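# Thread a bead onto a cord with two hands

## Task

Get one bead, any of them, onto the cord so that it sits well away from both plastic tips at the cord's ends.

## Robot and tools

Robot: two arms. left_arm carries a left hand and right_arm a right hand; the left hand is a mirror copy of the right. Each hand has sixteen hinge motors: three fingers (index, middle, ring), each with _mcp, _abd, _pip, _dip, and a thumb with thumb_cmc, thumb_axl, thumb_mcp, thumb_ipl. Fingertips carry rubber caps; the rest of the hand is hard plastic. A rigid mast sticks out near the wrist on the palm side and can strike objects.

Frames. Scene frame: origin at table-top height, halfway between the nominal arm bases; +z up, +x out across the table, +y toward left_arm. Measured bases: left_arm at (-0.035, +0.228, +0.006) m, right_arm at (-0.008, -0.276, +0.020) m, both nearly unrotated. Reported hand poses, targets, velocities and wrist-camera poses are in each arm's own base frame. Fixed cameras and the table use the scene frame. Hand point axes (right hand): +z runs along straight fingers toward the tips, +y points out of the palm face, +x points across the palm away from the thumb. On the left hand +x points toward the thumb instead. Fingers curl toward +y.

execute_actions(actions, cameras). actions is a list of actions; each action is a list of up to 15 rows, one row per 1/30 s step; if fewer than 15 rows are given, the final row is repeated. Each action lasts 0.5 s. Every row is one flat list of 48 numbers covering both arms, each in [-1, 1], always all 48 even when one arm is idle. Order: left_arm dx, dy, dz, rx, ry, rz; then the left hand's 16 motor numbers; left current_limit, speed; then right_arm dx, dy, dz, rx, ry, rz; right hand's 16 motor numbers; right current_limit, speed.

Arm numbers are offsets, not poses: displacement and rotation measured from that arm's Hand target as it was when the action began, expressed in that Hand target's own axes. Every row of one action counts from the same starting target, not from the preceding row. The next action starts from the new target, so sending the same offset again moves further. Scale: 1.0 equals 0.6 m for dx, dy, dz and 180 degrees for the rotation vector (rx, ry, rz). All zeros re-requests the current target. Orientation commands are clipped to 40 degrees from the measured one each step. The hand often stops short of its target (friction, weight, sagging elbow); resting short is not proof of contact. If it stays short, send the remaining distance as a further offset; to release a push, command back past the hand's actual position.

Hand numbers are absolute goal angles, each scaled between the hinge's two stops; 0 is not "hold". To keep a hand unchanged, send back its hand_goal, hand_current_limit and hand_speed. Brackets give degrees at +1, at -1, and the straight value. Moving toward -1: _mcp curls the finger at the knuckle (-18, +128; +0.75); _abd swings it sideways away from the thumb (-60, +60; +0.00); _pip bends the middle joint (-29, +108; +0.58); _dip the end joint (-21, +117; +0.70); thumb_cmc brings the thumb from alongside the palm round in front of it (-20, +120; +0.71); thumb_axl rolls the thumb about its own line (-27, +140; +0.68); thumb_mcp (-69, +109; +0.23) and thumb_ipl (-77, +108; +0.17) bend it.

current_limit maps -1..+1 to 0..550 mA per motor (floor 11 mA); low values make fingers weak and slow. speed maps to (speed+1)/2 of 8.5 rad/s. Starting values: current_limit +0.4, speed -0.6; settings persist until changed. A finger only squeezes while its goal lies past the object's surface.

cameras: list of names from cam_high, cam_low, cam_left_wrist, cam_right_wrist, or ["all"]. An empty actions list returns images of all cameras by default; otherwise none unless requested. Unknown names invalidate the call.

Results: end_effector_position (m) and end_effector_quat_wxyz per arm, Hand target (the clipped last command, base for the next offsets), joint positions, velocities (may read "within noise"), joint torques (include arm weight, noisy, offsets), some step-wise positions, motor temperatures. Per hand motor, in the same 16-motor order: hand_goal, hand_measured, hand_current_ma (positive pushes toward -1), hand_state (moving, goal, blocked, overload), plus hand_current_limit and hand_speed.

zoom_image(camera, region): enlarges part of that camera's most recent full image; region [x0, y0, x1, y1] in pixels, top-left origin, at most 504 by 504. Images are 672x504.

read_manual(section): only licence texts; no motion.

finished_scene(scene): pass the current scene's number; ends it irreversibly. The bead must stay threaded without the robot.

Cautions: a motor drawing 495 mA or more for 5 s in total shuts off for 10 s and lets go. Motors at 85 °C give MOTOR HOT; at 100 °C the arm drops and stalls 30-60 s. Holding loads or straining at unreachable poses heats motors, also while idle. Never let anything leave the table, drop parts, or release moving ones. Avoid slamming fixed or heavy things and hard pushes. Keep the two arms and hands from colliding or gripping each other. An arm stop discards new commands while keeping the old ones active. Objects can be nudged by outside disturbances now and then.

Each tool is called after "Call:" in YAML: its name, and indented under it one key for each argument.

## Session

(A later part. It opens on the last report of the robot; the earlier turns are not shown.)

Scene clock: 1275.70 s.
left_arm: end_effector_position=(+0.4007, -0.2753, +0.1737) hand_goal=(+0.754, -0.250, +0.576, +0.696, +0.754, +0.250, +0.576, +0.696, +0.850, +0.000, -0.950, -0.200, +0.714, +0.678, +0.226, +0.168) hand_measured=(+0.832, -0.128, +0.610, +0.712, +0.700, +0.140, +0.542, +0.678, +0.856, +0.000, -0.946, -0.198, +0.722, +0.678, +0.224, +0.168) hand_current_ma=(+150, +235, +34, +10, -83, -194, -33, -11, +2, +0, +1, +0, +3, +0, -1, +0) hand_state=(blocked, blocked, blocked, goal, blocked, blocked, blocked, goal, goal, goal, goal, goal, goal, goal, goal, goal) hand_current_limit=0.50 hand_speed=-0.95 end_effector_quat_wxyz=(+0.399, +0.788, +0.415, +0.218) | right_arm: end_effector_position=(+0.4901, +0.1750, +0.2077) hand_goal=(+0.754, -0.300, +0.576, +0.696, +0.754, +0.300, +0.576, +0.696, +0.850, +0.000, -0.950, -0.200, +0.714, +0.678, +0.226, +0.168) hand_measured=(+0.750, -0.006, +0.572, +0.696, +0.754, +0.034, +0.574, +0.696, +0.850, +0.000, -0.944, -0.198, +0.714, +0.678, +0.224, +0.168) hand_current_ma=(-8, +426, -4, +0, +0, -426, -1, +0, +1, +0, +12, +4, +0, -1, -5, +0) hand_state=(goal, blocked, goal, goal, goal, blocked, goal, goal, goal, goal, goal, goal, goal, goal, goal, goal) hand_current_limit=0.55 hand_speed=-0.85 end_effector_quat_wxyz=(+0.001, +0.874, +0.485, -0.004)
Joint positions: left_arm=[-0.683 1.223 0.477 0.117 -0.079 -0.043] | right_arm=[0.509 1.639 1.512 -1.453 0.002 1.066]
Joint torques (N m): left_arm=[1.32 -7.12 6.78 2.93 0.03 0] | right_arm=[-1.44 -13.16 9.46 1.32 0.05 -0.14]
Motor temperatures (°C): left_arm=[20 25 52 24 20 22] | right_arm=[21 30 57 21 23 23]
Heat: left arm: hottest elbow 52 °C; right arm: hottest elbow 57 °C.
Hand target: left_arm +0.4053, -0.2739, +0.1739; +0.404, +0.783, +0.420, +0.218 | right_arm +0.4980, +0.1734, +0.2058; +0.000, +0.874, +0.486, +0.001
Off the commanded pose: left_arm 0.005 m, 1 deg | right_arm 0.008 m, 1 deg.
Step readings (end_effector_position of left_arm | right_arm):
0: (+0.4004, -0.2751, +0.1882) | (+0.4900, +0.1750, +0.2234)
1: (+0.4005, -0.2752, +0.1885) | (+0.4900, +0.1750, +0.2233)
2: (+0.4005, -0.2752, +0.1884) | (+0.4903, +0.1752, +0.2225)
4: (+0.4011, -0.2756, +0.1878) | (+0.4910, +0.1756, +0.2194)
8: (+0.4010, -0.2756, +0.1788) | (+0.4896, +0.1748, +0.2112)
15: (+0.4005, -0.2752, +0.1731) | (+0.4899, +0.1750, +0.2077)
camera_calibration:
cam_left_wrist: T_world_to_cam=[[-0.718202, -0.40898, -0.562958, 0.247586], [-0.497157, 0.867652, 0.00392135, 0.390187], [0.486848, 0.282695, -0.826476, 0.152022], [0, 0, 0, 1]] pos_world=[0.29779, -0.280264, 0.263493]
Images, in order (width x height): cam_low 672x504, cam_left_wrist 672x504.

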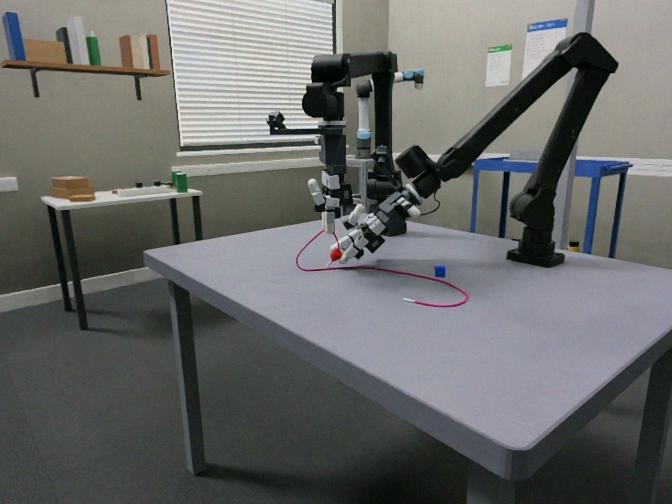

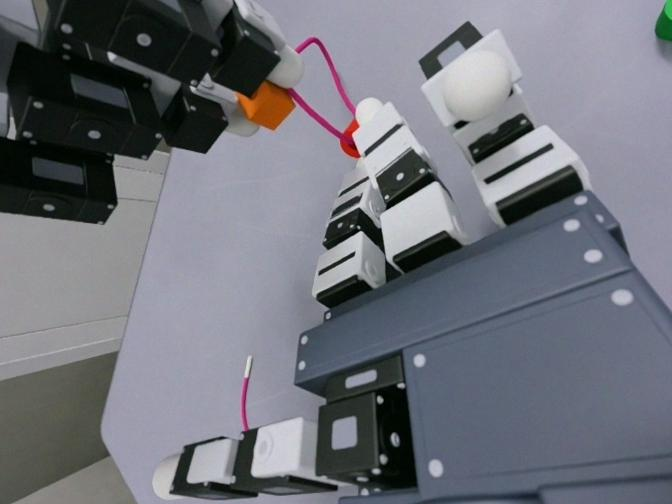

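Call:
execute_actions:
  actions:
    - [[0,-0.0163,0.0116,0,0,0, 0.754,-0.25,0.576,0.696, 0.754,0.25,0.576,0.696, 0.85,0,-0.95,-0.2, 0.714,0.678,0.226,0.168, 0.5,-0.95, 0,0,0.02,0,0,0, 0.754,-0.3,0.576,0.696, 0.754,0.3,0.576,0.696, 0.85,0,-0.95,-0.2, 0.714,0.678,0.226,0.168, 0.55,-0.85]]
  cameras: ["cam_low","cam_left_wrist"]

Call:
zoom_image:
  camera: "cam_low"
  region: [305, 225, 365, 285]

Scene clock: 1284.57 s.
left_arm: end_effector_position=(+0.4013, -0.2758, +0.1640) hand_goal=(+0.754, -0.250, +0.576, +0.696, +0.754, +0.250, +0.576, +0.696, +0.850, +0.000, -0.950, -0.200, +0.714, +0.678, +0.226, +0.168) hand_measured=(+0.832, -0.128, +0.610, +0.712, +0.700, +0.142, +0.542, +0.678, +0.856, +0.000, -0.946, -0.198, +0.722, +0.678, +0.224, +0.168) hand_current_ma=(+150, +235, +34, +10, -84, -193, -33, -11, +2, +0, +1, +0, +3, +0, -1, +0) hand_state=(blocked, blocked, blocked, goal, blocked, blocked, blocked, goal, goal, goal, goal, goal, goal, goal, goal, goal) hand_current_limit=0.50 hand_speed=-0.95 end_effector_quat_wxyz=(+0.401, +0.787, +0.415, +0.219) | right_arm: end_effector_position=(+0.4901, +0.1751, +0.1966) hand_goal=(+0.754, -0.300, +0.576, +0.696, +0.754, +0.300, +0.576, +0.696, +0.850, +0.000, -0.950, -0.200, +0.714, +0.678, +0.226, +0.168) hand_measured=(+0.750, -0.006, +0.572, +0.696, +0.754, +0.034, +0.574, +0.696, +0.850, +0.000, -0.944, -0.198, +0.714, +0.678, +0.224, +0.168) hand_current_ma=(-8, +426, -4, +0, +0, -426, -1, +0, +1, +0, +12, +4, +0, -1, -5, +0) hand_state=(goal, blocked, goal, goal, goal, blocked, goal, goal, goal, goal, goal, goal, goal, goal, goal, goal) hand_current_limit=0.55 hand_speed=-0.85 end_effector_quat_wxyz=(+0.001, +0.874, +0.485, -0.004)
Joint positions: left_arm=[-0.683 1.257 0.464 0.169 -0.079 -0.043] | right_arm=[0.509 1.642 1.486 -1.422 0.002 1.066]
Joint torques (N m): left_arm=[1.32 -7.06 6.41 2.92 0.01 0] | right_arm=[-1.44 -13.16 9.35 1.33 0.05 -0.14]
Motor temperatures (°C): left_arm=[20 24 50 24 20 22] | right_arm=[21 30 57 21 23 23]
Heat: left arm: hottest elbow 50 °C; right arm: hottest elbow 57 °C.
Hand target: left_arm +0.4054, -0.2738, +0.1618; +0.404, +0.783, +0.420, +0.218 | right_arm +0.4979, +0.1734, +0.1937; +0.000, +0.874, +0.486, +0.001
Off the commanded pose: left_arm 0.005 m, 1 deg | right_arm 0.008 m, 1 deg.
Step readings (end_effector_position of left_arm | right_arm):
0: (+0.4007, -0.2754, +0.1738) | (+0.4901, +0.1750, +0.2077)
1: (+0.4008, -0.2754, +0.1738) | (+0.4901, +0.1750, +0.2075)
2: (+0.4008, -0.2754, +0.1739) | (+0.4903, +0.1752, +0.2071)
4: (+0.4013, -0.2758, +0.1736) | (+0.4911, +0.1756, +0.2049)
8: (+0.4014, -0.2759, +0.1666) | (+0.4900, +0.1750, +0.1991)
15: (+0.4013, -0.2758, +0.1639) | (+0.4901, +0.1750, +0.1966)
camera_calibration:
cam_left_wrist: T_world_to_cam=[[-0.716306, -0.410795, -0.564051, 0.241406], [-0.496975, 0.867764, -0.00086354, 0.391699], [0.489818, 0.279701, -0.82574, 0.14168], [0, 0, 0, 1]] pos_world=[0.298188, -0.280362, 0.253494]
Images, in order (width x height): cam_low 672x504, cam_left_wrist 672x504.

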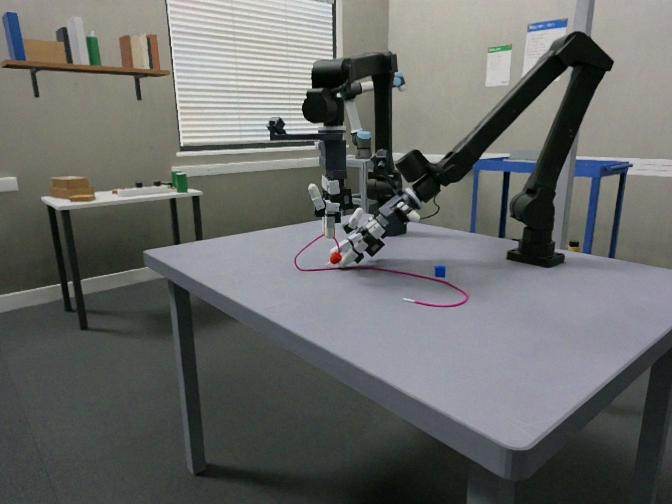

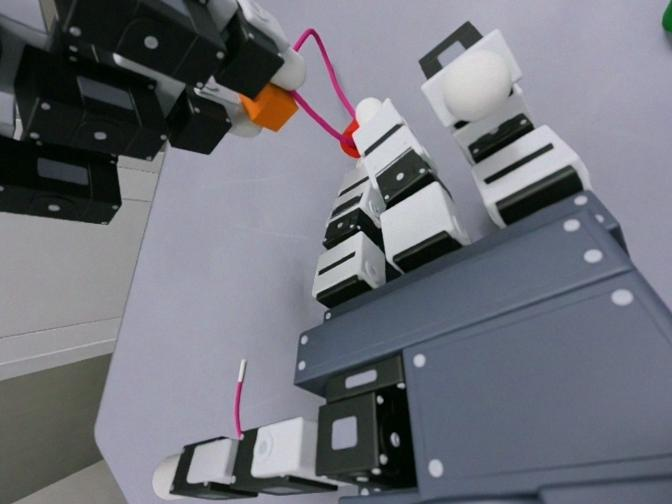

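Scaled by 8.400 from the camera's 672x504 image, which has a finer 960x720 frame.

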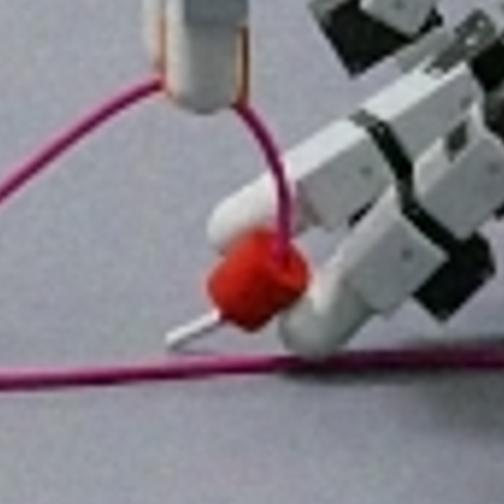

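Call:
execute_actions:
  actions:
    - [[0,-0.0122,0.0087,0,0,0, 0.754,-0.25,0.576,0.696, 0.754,0.25,0.576,0.696, 0.85,0,-0.95,-0.2, 0.714,0.678,0.226,0.168, 0.5,-0.95, 0,0,0.015,0,0,0, 0.754,-0.3,0.576,0.696, 0.754,0.3,0.576,0.696, 0.85,0,-0.95,-0.2, 0.714,0.678,0.226,0.168, 0.55,-0.85]]
  cameras: ["cam_low","cam_left_wrist"]

Call:
zoom_image:
  camera: "cam_low"
  region: [305, 225, 365, 285]

Scene clock: 1292.73 s.
left_arm: end_effector_position=(+0.4030, -0.2760, +0.1614) hand_goal=(+0.754, -0.250, +0.576, +0.696, +0.754, +0.250, +0.576, +0.696, +0.850, +0.000, -0.950, -0.200, +0.714, +0.678, +0.226, +0.168) hand_measured=(+0.832, -0.128, +0.610, +0.712, +0.700, +0.142, +0.542, +0.678, +0.856, +0.000, -0.946, -0.198, +0.722, +0.678, +0.224, +0.168) hand_current_ma=(+150, +235, +34, +10, -84, -193, -33, -11, +2, +0, +1, +0, +3, +0, -1, +0) hand_state=(blocked, blocked, blocked, goal, blocked, blocked, blocked, goal, goal, goal, goal, goal, goal, goal, goal, goal) hand_current_limit=0.50 hand_speed=-0.95 end_effector_quat_wxyz=(+0.407, +0.783, +0.414, +0.222) | right_arm: end_effector_position=(+0.4903, +0.1752, +0.1881) hand_goal=(+0.754, -0.300, +0.576, +0.696, +0.754, +0.300, +0.576, +0.696, +0.850, +0.000, -0.950, -0.200, +0.714, +0.678, +0.226, +0.168) hand_measured=(+0.750, -0.006, +0.572, +0.696, +0.754, +0.034, +0.574, +0.696, +0.850, +0.000, -0.944, -0.198, +0.714, +0.678, +0.224, +0.168) hand_current_ma=(-8, +426, -4, +0, +0, -426, -1, +0, +1, +0, +12, +4, +0, -1, -5, +0) hand_state=(goal, blocked, goal, goal, goal, blocked, goal, goal, goal, goal, goal, goal, goal, goal, goal, goal) hand_current_limit=0.55 hand_speed=-0.85 end_effector_quat_wxyz=(+0.001, +0.874, +0.485, -0.003)
Joint positions: left_arm=[-0.682 1.279 0.457 0.213 -0.079 -0.043] | right_arm=[0.509 1.645 1.468 -1.399 0.002 1.066]
Joint torques (N m): left_arm=[1.2 -6.53 5.97 2.77 0.03 0] | right_arm=[-1.44 -13.04 9.26 1.35 0.05 -0.15]
Heat: left arm: hottest elbow 49 °C; right arm: hottest elbow 54 °C.
Hand target: left_arm +0.4054, -0.2738, +0.1527; +0.403, +0.783, +0.420, +0.218 | right_arm +0.4979, +0.1734, +0.1846; +0.000, +0.874, +0.486, +0.001
Off the commanded pose: left_arm 0.009 m, 1 deg | right_arm 0.009 m, 0 deg.
Step readings (end_effector_position of left_arm | right_arm):
0: (+0.4013, -0.2758, +0.1640) | (+0.4901, +0.1751, +0.1966)
1: (+0.4014, -0.2758, +0.1642) | (+0.4901, +0.1751, +0.1966)
2: (+0.4014, -0.2759, +0.1643) | (+0.4904, +0.1752, +0.1963)
4: (+0.4017, -0.2761, +0.1633) | (+0.4909, +0.1755, +0.1947)
8: (+0.4027, -0.2760, +0.1617) | (+0.4902, +0.1751, +0.1904)
15: (+0.4029, -0.2760, +0.1615) | (+0.4902, +0.1751, +0.1881)
camera_calibration:
cam_left_wrist: T_world_to_cam=[[-0.70855, -0.417564, -0.568856, 0.236716], [-0.498693, 0.866649, -0.0149987, 0.395315], [0.499261, 0.273057, -0.822301, 0.13257], [0, 0, 0, 1]] pos_world=[0.298679, -0.279955, 0.249599]
Images, in order (width x height): cam_low 672x504, cam_left_wrist 672x504.

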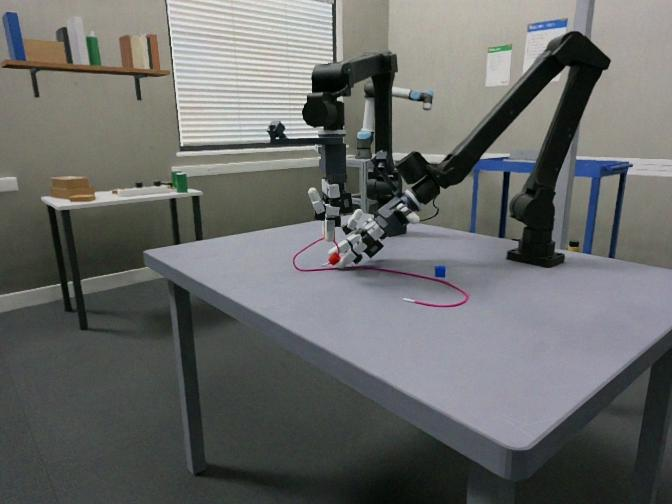

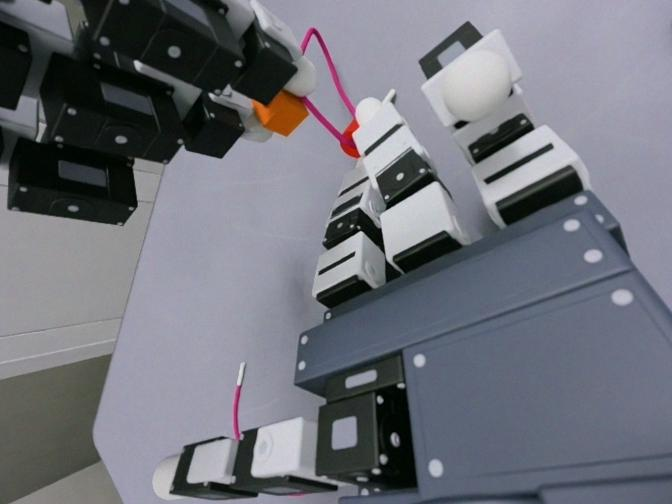

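Scaled by 8.400 from the camera's 672x504 image, which has a finer 960x720 frame.

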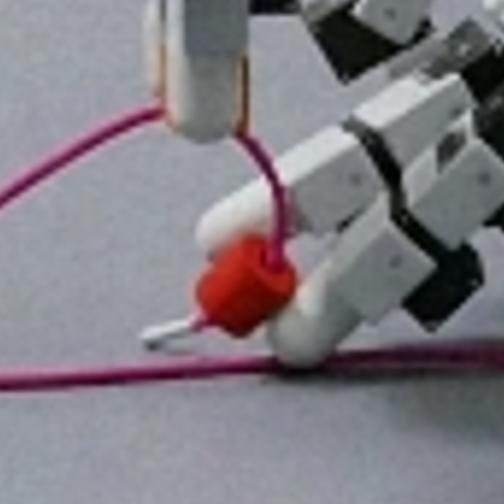

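Call:
execute_actions:
  actions: []

Call:
zoom_image:
  camera: "cam_low"
  region: [285, 215, 385, 300]

Call:
zoom_image:
  camera: "cam_left_wrist"
  region: [270, 40, 470, 190]

Scene clock: 1326.23 s.
left_arm: end_effector_position=(+0.4030, -0.2760, +0.1615) hand_goal=(+0.754, -0.250, +0.576, +0.696, +0.754, +0.250, +0.576, +0.696, +0.850, +0.000, -0.950, -0.200, +0.714, +0.678, +0.226, +0.168) hand_measured=(+0.832, -0.128, +0.610, +0.712, +0.700, +0.142, +0.542, +0.678, +0.856, +0.000, -0.946, -0.198, +0.722, +0.678, +0.224, +0.168) hand_current_ma=(+150, +235, +34, +10, -84, -193, -33, -11, +2, +0, +1, +0, +3, +0, -1, +0) hand_state=(blocked, blocked, blocked, goal, blocked, blocked, blocked, goal, goal, goal, goal, goal, goal, goal, goal, goal) hand_current_limit=0.50 hand_speed=-0.95 end_effector_quat_wxyz=(+0.407, +0.783, +0.414, +0.222) | right_arm: end_effector_position=(+0.4903, +0.1752, +0.1881) hand_goal=(+0.754, -0.300, +0.576, +0.696, +0.754, +0.300, +0.576, +0.696, +0.850, +0.000, -0.950, -0.200, +0.714, +0.678, +0.226, +0.168) hand_measured=(+0.750, -0.006, +0.572, +0.696, +0.754, +0.034, +0.574, +0.696, +0.850, +0.000, -0.944, -0.198, +0.714, +0.678, +0.224, +0.168) hand_current_ma=(-8, +426, -4, +0, +0, -426, -1, +0, +1, +0, +12, +4, +0, -1, -5, +0) hand_state=(goal, blocked, goal, goal, goal, blocked, goal, goal, goal, goal, goal, goal, goal, goal, goal, goal) hand_current_limit=0.55 hand_speed=-0.85 end_effector_quat_wxyz=(+0.001, +0.874, +0.485, -0.003)
Joint positions: left_arm=[-0.682 1.279 0.457 0.213 -0.079 -0.043] | right_arm=[0.509 1.645 1.468 -1.399 0.002 1.066]
Joint velocities: within noise
Joint torques (N m): left_arm=[1.2 -6.65 5.97 2.71 0.03 0] | right_arm=[-1.55 -13.04 9.28 1.35 0.05 -0.14]
Motor temperatures (°C): left_arm=[20 24 46 24 20 22] | right_arm=[21 28 51 21 23 23]
Heat: left arm: hottest elbow 46 °C; right arm: hottest elbow 51 °C.
Hand target: left_arm +0.4055, -0.2738, +0.1528; +0.404, +0.783, +0.420, +0.218 | right_arm +0.4979, +0.1734, +0.1846; +0.000, +0.874, +0.486, +0.001
Off the commanded pose: left_arm 0.009 m, 1 deg | right_arm 0.009 m, 0 deg.
camera_calibration:
cam_left_wrist: T_world_to_cam=[[-0.70838, -0.417729, -0.568947, 0.236698], [-0.498717, 0.866629, -0.0153521, 0.395406], [0.499479, 0.272869, -0.822231, 0.132517], [0, 0, 0, 1]] pos_world=[0.298679, -0.279954, 0.249699]
cam_right_wrist: T_world_to_cam=[[0.180298, -0.983566, -0.0095001, 0.116632], [-0.665694, -0.129128, 0.734968, 0.163316], [-0.724116, -0.126189, -0.678035, 0.632788], [0, 0, 0, 1]] pos_world=[0.545902, 0.215655, 0.310129]

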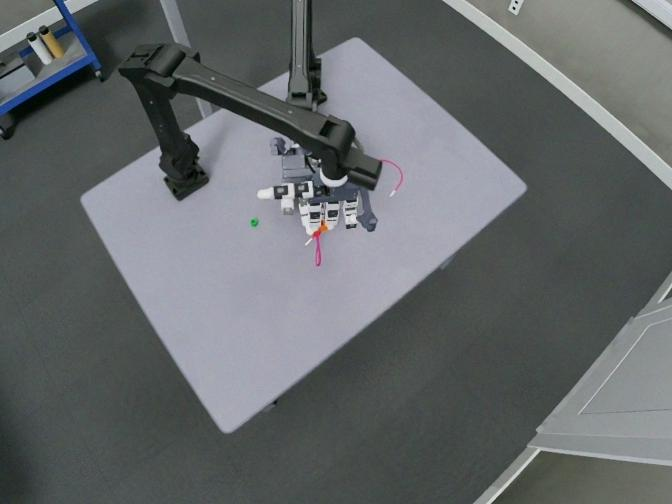

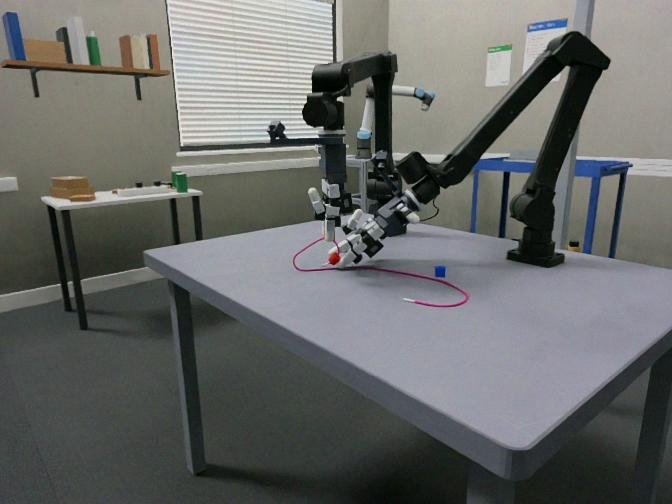

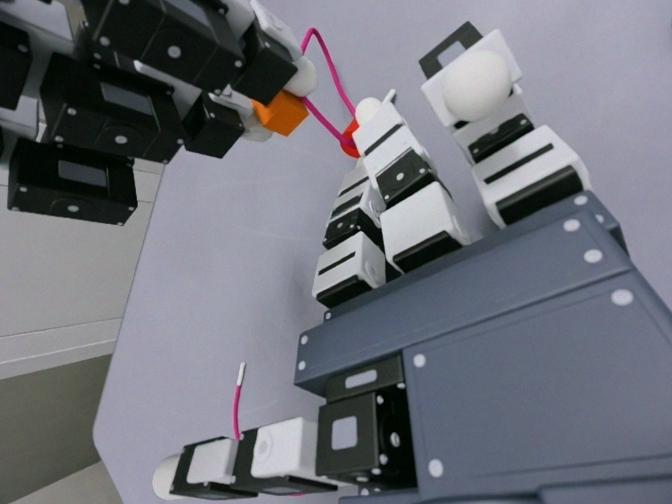

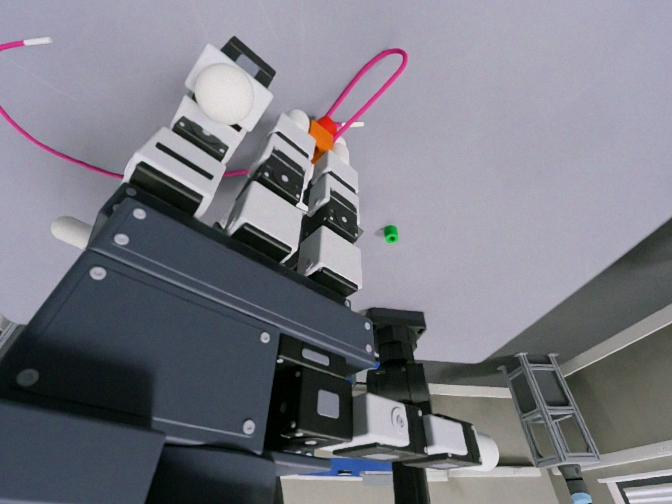

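Scaled by 5.040 from the camera's 672x504 image, which has a finer 960x720 frame.

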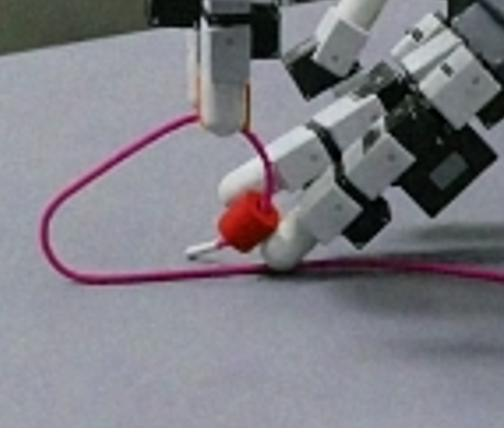

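Scaled by 2.520 from the camera's 672x504 image, which has a finer 960x720 frame.

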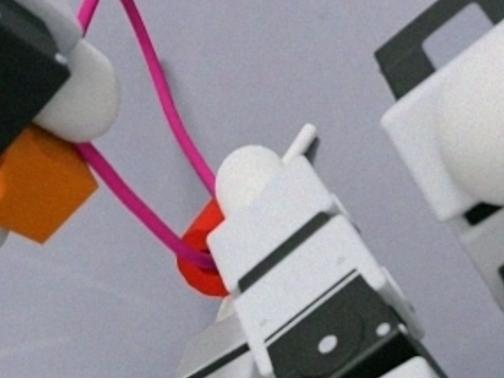

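Call:
execute_actions:
  actions:
    - [[0,0,0,0,0,0,0.754,0.0,0.576,0.696,0.754,0.0,0.576,0.696,0.85,0,-0.95,-0.2,0.714,0.678,0.226,0.168,0.5,-0.95,0,0,0,0,0,0,0.754,-0.3,0.576,0.696,0.754,0.3,0.576,0.696,0.85,0,-0.95,-0.2,0.714,0.678,0.226,0.168,0.55,-0.85]]
    - [[0,0,0,0,0,0,0.754,0.05,0.576,0.696,0.754,-0.05,0.576,0.696,0.85,0,-0.95,-0.2,0.714,0.678,0.226,0.168,0.5,-0.95,0,0,0,0,0,0,0.754,-0.3,0.576,0.696,0.754,0.3,0.576,0.696,0.85,0,-0.95,-0.2,0.714,0.678,0.226,0.168,0.55,-0.85]]
  cameras: ["cam_low","cam_left_wrist"]

Call:
zoom_image:
  camera: "cam_low"
  region: [285, 215, 385, 300]

Call:
zoom_image:
  camera: "cam_left_wrist"
  region: [270, 40, 470, 190]

Scene clock: 1342.17 s.
left_arm: end_effector_position=(+0.4022, -0.2754, +0.1564) hand_goal=(+0.754, +0.050, +0.576, +0.696, +0.754, -0.050, +0.576, +0.696, +0.850, +0.000, -0.950, -0.200, +0.714, +0.678, +0.226, +0.168) hand_measured=(+0.774, +0.046, +0.582, +0.700, +0.758, -0.046, +0.576, +0.694, +0.856, +0.000, -0.946, -0.198, +0.722, +0.678, +0.224, +0.168) hand_current_ma=(+15, -1, +2, +1, +1, +0, +0, +0, +2, +0, +1, +0, +3, +0, -1, +0) hand_state=(goal, goal, goal, goal, goal, goal, goal, goal, goal, goal, goal, goal, goal, goal, goal, goal) hand_current_limit=0.50 hand_speed=-0.95 end_effector_quat_wxyz=(+0.403, +0.785, +0.415, +0.220) | right_arm: end_effector_position=(+0.4903, +0.1752, +0.1881) hand_goal=(+0.754, -0.300, +0.576, +0.696, +0.754, +0.300, +0.576, +0.696, +0.850, +0.000, -0.950, -0.200, +0.714, +0.678, +0.226, +0.168) hand_measured=(+0.750, -0.006, +0.572, +0.696, +0.754, +0.034, +0.574, +0.696, +0.850, +0.000, -0.944, -0.198, +0.714, +0.678, +0.224, +0.168) hand_current_ma=(-8, +426, -4, +0, +0, -426, -1, +0, +1, +0, +12, +4, +0, -1, -5, +0) hand_state=(goal, blocked, goal, goal, goal, blocked, goal, goal, goal, goal, goal, goal, goal, goal, goal, goal) hand_current_limit=0.55 hand_speed=-0.85 end_effector_quat_wxyz=(+0.001, +0.874, +0.485, -0.003)
Joint positions: left_arm=[-0.682 1.286 0.453 0.213 -0.079 -0.043] | right_arm=[0.509 1.645 1.468 -1.399 0.002 1.066]
Joint torques (N m): left_arm=[1.2 -7.24 6.17 2.7 0.03 0] | right_arm=[-1.44 -13.04 9.28 1.33 0.04 -0.15]
Heat: left arm: hottest elbow 45 °C; right arm: hottest elbow 50 °C.
Hand target: left_arm +0.4055, -0.2737, +0.1528; +0.404, +0.783, +0.420, +0.218 | right_arm +0.4979, +0.1734, +0.1846; +0.000, +0.874, +0.486, +0.001
Off the commanded pose: left_arm 0.005 m, 1 deg | right_arm 0.009 m, 0 deg.
Step readings (end_effector_position of left_arm | right_arm):
0: (+0.4030, -0.2760, +0.1615) | (+0.4903, +0.1752, +0.1881)
1: (+0.4030, -0.2760, +0.1615) | (+0.4903, +0.1752, +0.1881)
2: (+0.4030, -0.2760, +0.1615) | (+0.4903, +0.1752, +0.1881)
4: (+0.4030, -0.2760, +0.1615) | (+0.4903, +0.1752, +0.1881)
8: (+0.4030, -0.2760, +0.1615) | (+0.4903, +0.1752, +0.1881)
15: (+0.4030, -0.2760, +0.1613) | (+0.4903, +0.1752, +0.1881)
16: (+0.4030, -0.2760, +0.1613) | (+0.4903, +0.1752, +0.1881)
17: (+0.4030, -0.2760, +0.1612) | (+0.4903, +0.1752, +0.1881)
19: (+0.4030, -0.2761, +0.1608) | (+0.4903, +0.1752, +0.1881)
23: (+0.4031, -0.2761, +0.1594) | (+0.4903, +0.1752, +0.1881)
30: (+0.4022, -0.2754, +0.1564) | (+0.4903, +0.1752, +0.1881)
camera_calibration:
cam_left_wrist: T_world_to_cam=[[-0.713057, -0.413874, -0.565913, 0.235984], [-0.498787, 0.866708, -0.0053795, 0.392942], [0.492708, 0.278434, -0.824447, 0.133102], [0, 0, 0, 1]] pos_world=[0.298684, -0.279958, 0.245396]
Images, in order (width x height): cam_low 672x504, cam_left_wrist 672x504.

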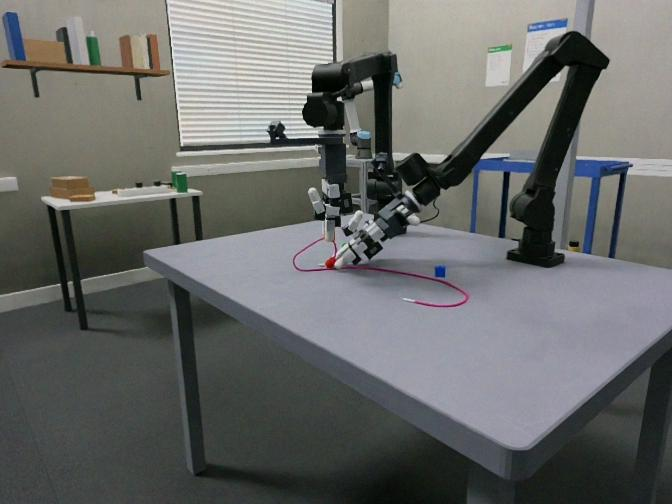

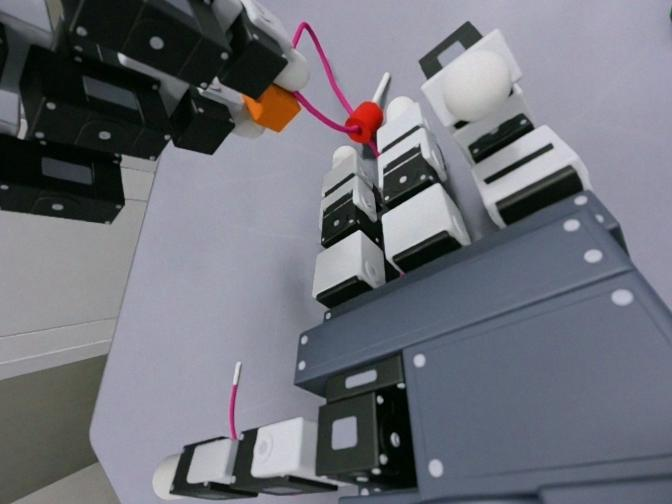

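Scaled by 5.040 from the camera's 672x504 image, which has a finer 960x720 frame.

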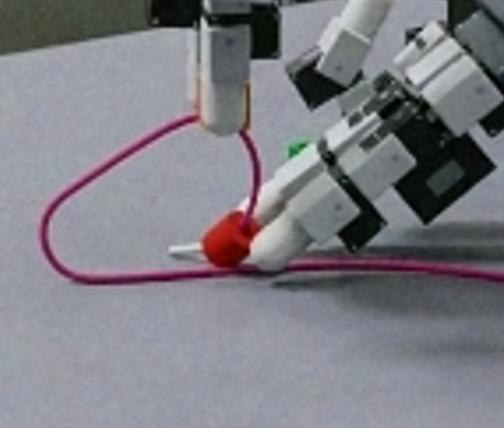

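Scaled by 2.520 from the camera's 672x504 image, which has a finer 960x720 frame.

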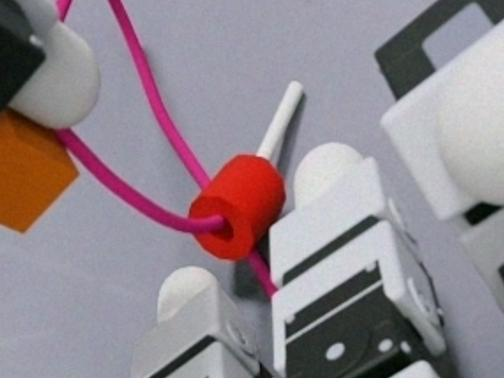

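Call:
execute_actions:
  actions:
    - [[0,0,-0.045,0,0,0,0.754,0.07,0.576,0.696,0.754,-0.07,0.576,0.696,0.85,0,-0.95,-0.2,0.714,0.678,0.226,0.168,0.4,-0.9,0,0,0,0,0,0,0.754,-0.3,0.576,0.696,0.754,0.3,0.576,0.696,0.85,0,-0.95,-0.2,0.714,0.678,0.226,0.168,0.55,-0.85]]
    - [[0,0,-0.045,0,0,0,0.754,0.07,0.576,0.696,0.754,-0.07,0.576,0.696,0.85,0,-0.95,-0.2,0.714,0.678,0.226,0.168,0.4,-0.9,0,0,0,0,0,0,0.754,-0.3,0.576,0.696,0.754,0.3,0.576,0.696,0.85,0,-0.95,-0.2,0.714,0.678,0.226,0.168,0.55,-0.85]]
    - [[0,0,-0.045,0,0,0,0.754,0.07,0.576,0.696,0.754,-0.07,0.576,0.696,0.85,0,-0.95,-0.2,0.714,0.678,0.226,0.168,0.4,-0.9,0,0,0,0,0,0,0.754,-0.3,0.576,0.696,0.754,0.3,0.576,0.696,0.85,0,-0.95,-0.2,0.714,0.678,0.226,0.168,0.55,-0.85]]
    - [[0.08,-0.017,-0.06,0,0,0,0.754,0.07,0.576,0.696,0.754,-0.07,0.576,0.696,0.85,0,-0.95,-0.2,0.714,0.678,0.226,0.168,0.4,-0.9,0,0,0,0,0,0,0.754,-0.3,0.576,0.696,0.754,0.3,0.576,0.696,0.85,0,-0.95,-0.2,0.714,0.678,0.226,0.168,0.55,-0.85]]
    - [[0.08,-0.017,-0.06,0,0,0,0.754,0.07,0.576,0.696,0.754,-0.07,0.576,0.696,0.85,0,-0.95,-0.2,0.714,0.678,0.226,0.168,0.4,-0.9,0,0,0,0,0,0,0.754,-0.3,0.576,0.696,0.754,0.3,0.576,0.696,0.85,0,-0.95,-0.2,0.714,0.678,0.226,0.168,0.55,-0.85]]
    - [[0.1,-0.017,-0.07,0,0,0,0.754,0.07,0.576,0.696,0.754,-0.07,0.576,0.696,0.85,0,-0.95,-0.2,0.714,0.678,0.226,0.168,0.4,-0.9,0,0,0,0,0,0,0.754,-0.3,0.576,0.696,0.754,0.3,0.576,0.696,0.85,0,-0.95,-0.2,0.714,0.678,0.226,0.168,0.55,-0.85]]
    - [[0.1,-0.017,-0.07,0,0,0,0.754,0.07,0.576,0.696,0.754,-0.07,0.576,0.696,0.85,0,-0.95,-0.2,0.714,0.678,0.226,0.168,0.4,-0.9,0,0,0,0,0,0,0.754,-0.3,0.576,0.696,0.754,0.3,0.576,0.696,0.85,0,-0.95,-0.2,0.714,0.678,0.226,0.168,0.55,-0.85]]
    - [[0.1,-0.017,-0.07,0,0,0,0.754,0.07,0.576,0.696,0.754,-0.07,0.576,0.696,0.85,0,-0.95,-0.2,0.714,0.678,0.226,0.168,0.4,-0.9,0,0,0,0,0,0,0.754,-0.3,0.576,0.696,0.754,0.3,0.576,0.696,0.85,0,-0.95,-0.2,0.714,0.678,0.226,0.168,0.55,-0.85]]
    - [[0.08,0,-0.05,0,0,0,0.754,0.07,0.576,0.696,0.754,-0.07,0.576,0.696,0.85,0,-0.95,-0.2,0.714,0.678,0.226,0.168,0.4,-0.9,0,0,0,0,0,0,0.754,-0.3,0.576,0.696,0.754,0.3,0.576,0.696,0.85,0,-0.95,-0.2,0.714,0.678,0.226,0.168,0.55,-0.85]]
  cameras: ["cam_high","cam_low","cam_right_wrist"]

Call:
zoom_image:
  camera: "cam_low"
  region: [285, 215, 385, 300]

Call:
zoom_image:
  camera: "cam_right_wrist"
  region: [260, 50, 440, 185]

Scene clock: 1387.63 s.
left_arm: end_effector_position=(+0.3413, +0.1428, +0.2754) hand_goal=(+0.754, +0.070, +0.576, +0.696, +0.754, -0.070, +0.576, +0.696, +0.850, +0.000, -0.950, -0.200, +0.714, +0.678, +0.226, +0.168) hand_measured=(+0.770, +0.068, +0.582, +0.700, +0.760, -0.070, +0.576, +0.694, +0.856, +0.000, -0.946, -0.198, +0.722, +0.678, +0.224, +0.168) hand_current_ma=(+10, +0, +1, +1, +2, +0, +0, +0, +2, +0, +1, +0, +3, +0, -1, +0) hand_state=(goal, goal, goal, goal, goal, goal, goal, goal, goal, goal, goal, goal, goal, goal, goal, goal) hand_current_limit=0.40 hand_speed=-0.90 end_effector_quat_wxyz=(+0.408, +0.778, +0.431, +0.208) | right_arm: end_effector_position=(+0.4903, +0.1752, +0.1881) hand_goal=(+0.754, -0.300, +0.576, +0.696, +0.754, +0.300, +0.576, +0.696, +0.850, +0.000, -0.950, -0.200, +0.714, +0.678, +0.226, +0.168) hand_measured=(+0.750, -0.006, +0.572, +0.696, +0.754, +0.034, +0.574, +0.696, +0.850, +0.000, -0.944, -0.198, +0.714, +0.678, +0.224, +0.168) hand_current_ma=(-8, +426, -4, +0, +0, -426, -1, +0, +1, +0, +12, +4, +0, -1, -5, +0) hand_state=(goal, blocked, goal, goal, goal, blocked, goal, goal, goal, goal, goal, goal, goal, goal, goal, goal) hand_current_limit=0.55 hand_speed=-0.85 end_effector_quat_wxyz=(+0.001, +0.874, +0.485, -0.003)
Joint positions: left_arm=[0.933 1.116 0.8 -1.193 0.949 1.461] | right_arm=[0.509 1.645 1.468 -1.399 0.002 1.066]
Joint torques (N m): left_arm=[0.73 -5.48 10.55 -0.12 1.13 0.19] | right_arm=[-1.49 -13.1 9.29 1.33 0.05 -0.14]
Heat: left arm: hottest elbow 44 °C; right arm: hottest elbow 49 °C.
Hand target: left_arm +0.3491, +0.1515, +0.2910; +0.403, +0.783, +0.420, +0.218 | right_arm +0.4979, +0.1734, +0.1846; +0.000, +0.874, +0.486, +0.001
Off the commanded pose: left_arm 0.019 m, 2 deg | right_arm 0.009 m, 0 deg.
Step readings (end_effector_position of left_arm | right_arm):
0: (+0.4022, -0.2754, +0.1564) | (+0.4903, +0.1752, +0.1881)
1: (+0.4021, -0.2753, +0.1562) | (+0.4903, +0.1752, +0.1881)
2: (+0.4016, -0.2749, +0.1556) | (+0.4903, +0.1752, +0.1881)
4: (+0.3984, -0.2723, +0.1536) | (+0.4903, +0.1752, +0.1881)
8: (+0.3893, -0.2647, +0.1557) | (+0.4903, +0.1752, +0.1881)
15: (+0.3870, -0.2627, +0.1629) | (+0.4903, +0.1752, +0.1881)
16: (+0.3869, -0.2626, +0.1625) | (+0.4903, +0.1752, +0.1881)
17: (+0.3860, -0.2619, +0.1618) | (+0.4903, +0.1752, +0.1881)
19: (+0.3820, -0.2583, +0.1628) | (+0.4903, +0.1752, +0.1881)
23: (+0.3733, -0.2504, +0.1740) | (+0.4903, +0.1752, +0.1881)
30: (+0.3707, -0.2481, +0.1805) | (+0.4903, +0.1752, +0.1881)
31: (+0.3705, -0.2480, +0.1798) | (+0.4903, +0.1752, +0.1881)
32: (+0.3697, -0.2472, +0.1791) | (+0.4903, +0.1752, +0.1881)
34: (+0.3655, -0.2443, +0.1798) | (+0.4903, +0.1752, +0.1881)
38: (+0.3557, -0.2380, +0.1906) | (+0.4903, +0.1752, +0.1881)
45: (+0.3521, -0.2361, +0.1961) | (+0.4903, +0.1752, +0.1881)
46: (+0.3517, -0.2360, +0.1952) | (+0.4903, +0.1752, +0.1881)
47: (+0.3507, -0.2351, +0.1943) | (+0.4903, +0.1752, +0.1881)
49: (+0.3485, -0.2260, +0.1938) | (+0.4903, +0.1752, +0.1881)
53: (+0.3499, -0.1898, +0.2021) | (+0.4903, +0.1752, +0.1881)
60: (+0.3472, -0.1788, +0.2076) | (+0.4903, +0.1752, +0.1881)
61: (+0.3467, -0.1790, +0.2066) | (+0.4903, +0.1752, +0.1881)
62: (+0.3453, -0.1788, +0.2054) | (+0.4903, +0.1752, +0.1881)
64: (+0.3450, -0.1672, +0.2059) | (+0.4903, +0.1752, +0.1881)
68: (+0.3482, -0.1293, +0.2169) | (+0.4903, +0.1752, +0.1881)
75: (+0.3434, -0.1183, +0.2154) | (+0.4903, +0.1752, +0.1881)
76: (+0.3425, -0.1184, +0.2142) | (+0.4903, +0.1752, +0.1881)
77: (+0.3407, -0.1181, +0.2133) | (+0.4903, +0.1752, +0.1881)
79: (+0.3403, -0.1037, +0.2127) | (+0.4903, +0.1752, +0.1881)
83: (+0.3416, -0.0576, +0.2123) | (+0.4903, +0.1752, +0.1881)
90: (+0.3347, -0.0465, +0.2111) | (+0.4903, +0.1752, +0.1881)
91: (+0.3343, -0.0467, +0.2120) | (+0.4903, +0.1752, +0.1881)
92: (+0.3331, -0.0462, +0.2144) | (+0.4903, +0.1752, +0.1881)
94: (+0.3332, -0.0307, +0.2191) | (+0.4903, +0.1752, +0.1881)
98: (+0.3359, +0.0163, +0.2309) | (+0.4903, +0.1752, +0.1881)
105: (+0.3372, +0.0246, +0.2338) | (+0.4903, +0.1752, +0.1881)
106: (+0.3368, +0.0239, +0.2335) | (+0.4903, +0.1752, +0.1881)
107: (+0.3356, +0.0248, +0.2351) | (+0.4903, +0.1752, +0.1881)
109: (+0.3347, +0.0407, +0.2387) | (+0.4903, +0.1752, +0.1881)
113: (+0.3357, +0.0882, +0.2481) | (+0.4903, +0.1752, +0.1881)
120: (+0.3377, +0.0947, +0.2537) | (+0.4903, +0.1752, +0.1881)
121: (+0.3374, +0.0939, +0.2538) | (+0.4903, +0.1752, +0.1881)
122: (+0.3368, +0.0948, +0.2549) | (+0.4903, +0.1752, +0.1881)
124: (+0.3373, +0.1056, +0.2589) | (+0.4903, +0.1752, +0.1881)
128: (+0.3411, +0.1404, +0.2697) | (+0.4903, +0.1752, +0.1881)
135: (+0.3426, +0.1458, +0.2742) | (+0.4903, +0.1752, +0.1881)
camera_calibration:
cam_right_wrist: T_world_to_cam=[[0.180298, -0.983566, -0.0095001, 0.116632], [-0.665694, -0.129128, 0.734968, 0.163316], [-0.724116, -0.126189, -0.678035, 0.632788], [0, 0, 0, 1]] pos_world=[0.545902, 0.215655, 0.310129]
Images, in order (width x height): cam_high 672x504, cam_low 672x504, cam_right_wrist 672x504.

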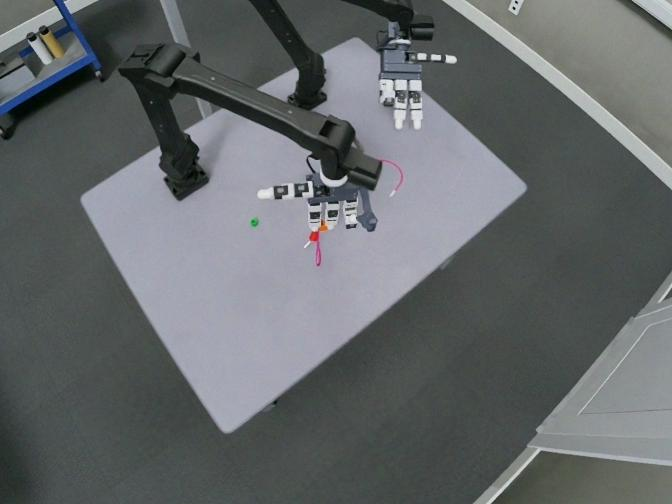

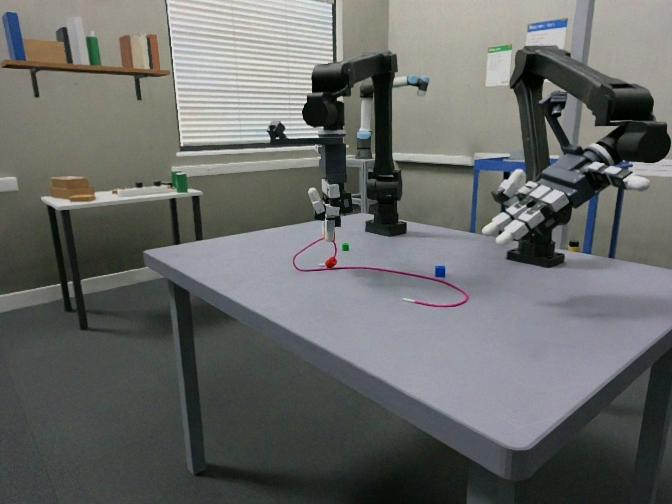

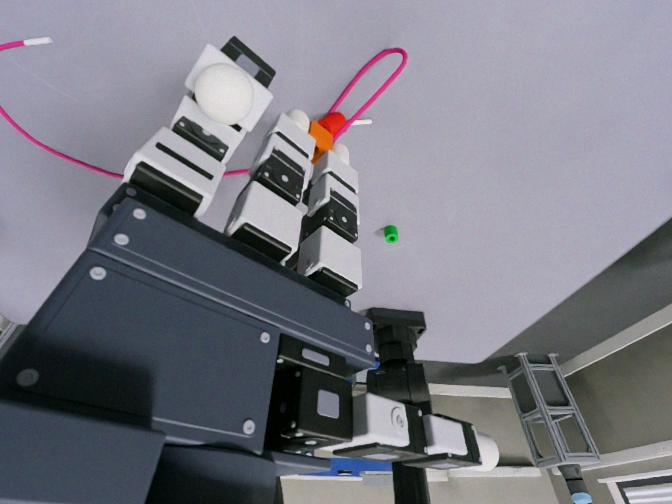

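Scaled by 5.040 from the camera's 672x504 image, which has a finer 960x720 frame.

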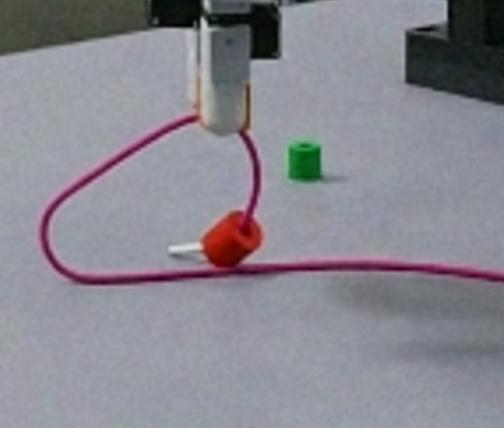

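Scaled by 2.800 from the camera's 672x504 image, which has a finer 960x720 frame.

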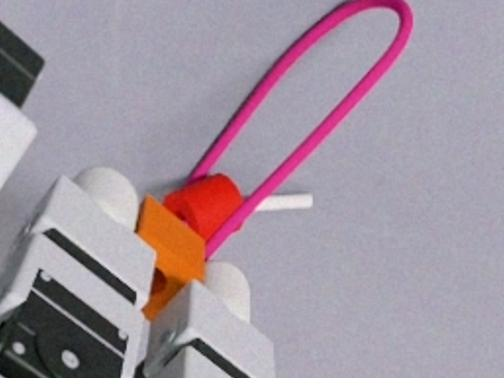

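Call:
execute_actions:
  actions:
    - [[0,0,0,0,0,0,0.754,0.07,0.576,0.696,0.754,-0.07,0.576,0.696,0.85,0,-0.95,-0.2,0.714,0.678,0.226,0.168,0.4,-0.9,0.017,-0.021,0.02,0,0,0,0.754,-0.3,0.576,0.696,0.754,0.3,0.576,0.696,0.85,0,-0.95,-0.2,0.714,0.678,0.226,0.168,0.55,-0.85]]
    - [[0,0,0,0,0,0,0.754,0.07,0.576,0.696,0.754,-0.07,0.576,0.696,0.85,0,-0.95,-0.2,0.714,0.678,0.226,0.168,0.4,-0.9,0.017,-0.021,0.024,0,0,0,0.754,-0.3,0.576,0.696,0.754,0.3,0.576,0.696,0.85,0,-0.95,-0.2,0.714,0.678,0.226,0.168,0.55,-0.85]]
    - [[0,0,0,0,0,0,0.754,0.07,0.576,0.696,0.754,-0.07,0.576,0.696,0.85,0,-0.95,-0.2,0.714,0.678,0.226,0.168,0.4,-0.9,0.0155,-0.0205,0.024,0,0,0,0.754,-0.3,0.576,0.696,0.754,0.3,0.576,0.696,0.85,0,-0.95,-0.2,0.714,0.678,0.226,0.168,0.55,-0.85]]
  cameras: ["cam_low","cam_right_wrist"]

Call:
zoom_image:
  camera: "cam_low"
  region: [285, 215, 385, 300]

Call:
zoom_image:
  camera: "cam_right_wrist"
  region: [260, 50, 440, 185]

Scene clock: 1462.33 s.
left_arm: end_effector_position=(+0.3409, +0.1419, +0.2749) hand_goal=(+0.754, +0.070, +0.576, +0.696, +0.754, -0.070, +0.576, +0.696, +0.850, +0.000, -0.950, -0.200, +0.714, +0.678, +0.226, +0.168) hand_measured=(+0.770, +0.068, +0.582, +0.700, +0.760, -0.070, +0.576, +0.694, +0.856, +0.000, -0.946, -0.198, +0.722, +0.678, +0.224, +0.168) hand_current_ma=(+10, +0, +1, +1, +2, +0, +0, +0, +2, +0, +1, +0, +3, +0, -1, +0) hand_state=(goal, goal, goal, goal, goal, goal, goal, goal, goal, goal, goal, goal, goal, goal, goal, goal) hand_current_limit=0.40 hand_speed=-0.90 end_effector_quat_wxyz=(+0.408, +0.778, +0.430, +0.206) | right_arm: end_effector_position=(+0.4803, +0.2107, +0.1461) hand_goal=(+0.754, -0.300, +0.576, +0.696, +0.754, +0.300, +0.576, +0.696, +0.850, +0.000, -0.950, -0.200, +0.714, +0.678, +0.226, +0.168) hand_measured=(+0.750, -0.006, +0.572, +0.696, +0.754, +0.034, +0.574, +0.696, +0.850, +0.000, -0.944, -0.198, +0.714, +0.678, +0.224, +0.168) hand_current_ma=(-8, +426, -4, +0, +0, -426, -1, +0, +1, +0, +12, +4, +0, -1, -5, +0) hand_state=(goal, blocked, goal, goal, goal, blocked, goal, goal, goal, goal, goal, goal, goal, goal, goal, goal) hand_current_limit=0.55 hand_speed=-0.85 end_effector_quat_wxyz=(+0.000, +0.874, +0.486, -0.004)
Joint positions: left_arm=[0.933 1.117 0.8 -1.2 0.949 1.467] | right_arm=[0.58 1.696 1.421 -1.304 0 1.136]
Joint torques (N m): left_arm=[0.73 -5.48 10.69 -0.12 1.13 0.18] | right_arm=[0.38 -13.74 9.13 1.33 0.09 0.04]
Motor temperatures (°C): left_arm=[20 24 57 23 25 22] | right_arm=[21 28 48 21 23 23]
Heat: left arm: hottest elbow 57 °C; right arm: hottest elbow 48 °C.
Hand target: left_arm +0.3490, +0.1514, +0.2910; +0.403, +0.783, +0.420, +0.218 | right_arm +0.4819, +0.2185, +0.1439; +0.000, +0.874, +0.485, +0.001
Off the commanded pose: left_arm 0.020 m, 2 deg | right_arm 0.008 m, 1 deg.
Step readings (end_effector_position of left_arm | right_arm):
0: (+0.3413, +0.1427, +0.2754) | (+0.4903, +0.1752, +0.1881)
1: (+0.3413, +0.1427, +0.2754) | (+0.4904, +0.1752, +0.1881)
2: (+0.3413, +0.1427, +0.2754) | (+0.4907, +0.1754, +0.1879)
4: (+0.3412, +0.1425, +0.2753) | (+0.4917, +0.1759, +0.1864)
8: (+0.3410, +0.1422, +0.2749) | (+0.4916, +0.1783, +0.1809)
15: (+0.3409, +0.1420, +0.2749) | (+0.4910, +0.1796, +0.1749)
16: (+0.3409, +0.1420, +0.2749) | (+0.4909, +0.1798, +0.1749)
17: (+0.3409, +0.1420, +0.2749) | (+0.4910, +0.1803, +0.1745)
19: (+0.3409, +0.1420, +0.2749) | (+0.4910, +0.1833, +0.1731)
23: (+0.3409, +0.1420, +0.2749) | (+0.4875, +0.1922, +0.1672)
30: (+0.3409, +0.1420, +0.2749) | (+0.4846, +0.1983, +0.1602)
31: (+0.3409, +0.1420, +0.2749) | (+0.4847, +0.1983, +0.1602)
32: (+0.3409, +0.1420, +0.2749) | (+0.4847, +0.1990, +0.1600)
34: (+0.3409, +0.1420, +0.2749) | (+0.4843, +0.2021, +0.1585)
38: (+0.3409, +0.1420, +0.2749) | (+0.4828, +0.2066, +0.1528)
45: (+0.3409, +0.1420, +0.2749) | (+0.4803, +0.2107, +0.1461)
camera_calibration:
cam_right_wrist: T_world_to_cam=[[0.181358, -0.983371, -0.00956508, 0.152414], [-0.663516, -0.129536, 0.736863, 0.190758], [-0.725849, -0.127289, -0.675974, 0.602291], [0, 0, 0, 1]] pos_world=[0.536101, 0.251255, 0.268028]
Images, in order (width x height): cam_low 672x504, cam_right_wrist 672x504.

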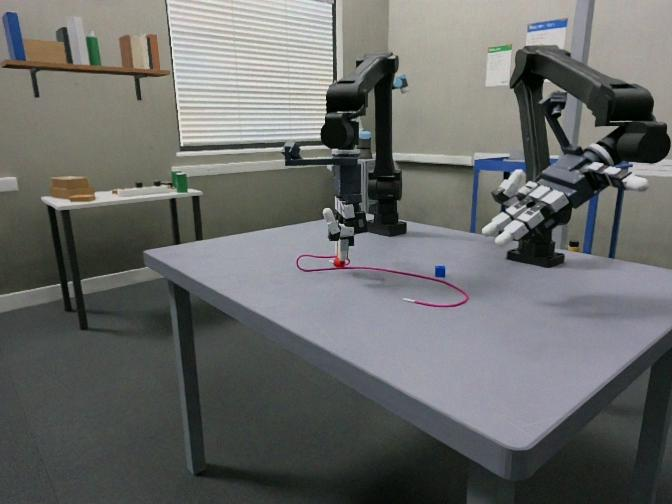

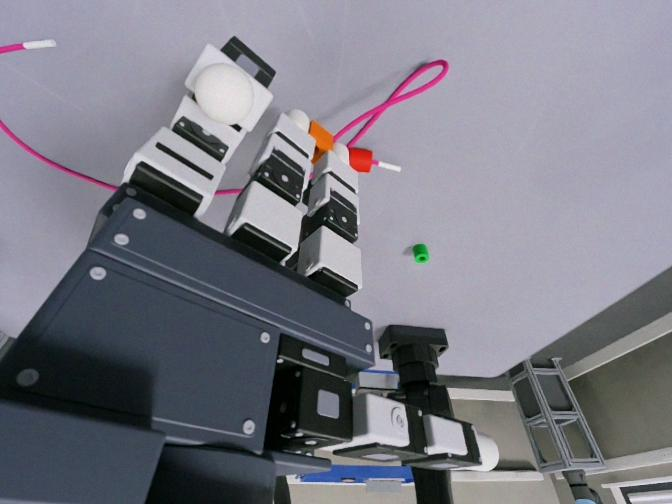

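Scaled by 5.040 from the camera's 672x504 image, which has a finer 960x720 frame.

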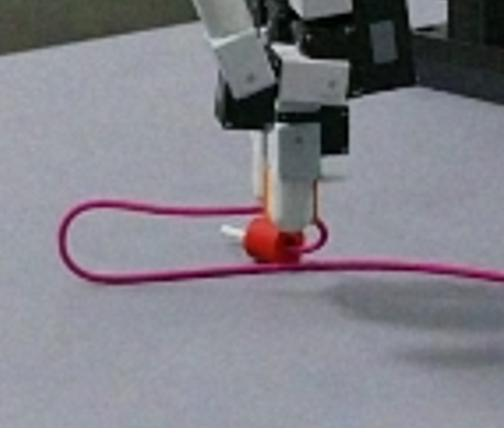

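Scaled by 2.800 from the camera's 672x504 image, which has a finer 960x720 frame.

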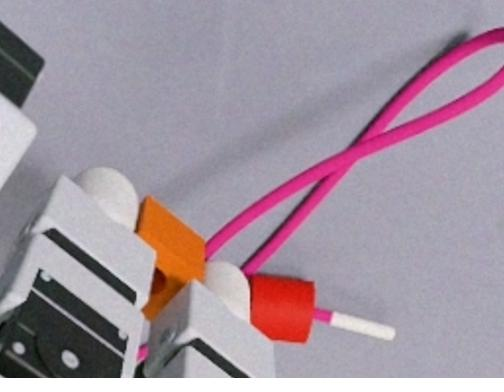

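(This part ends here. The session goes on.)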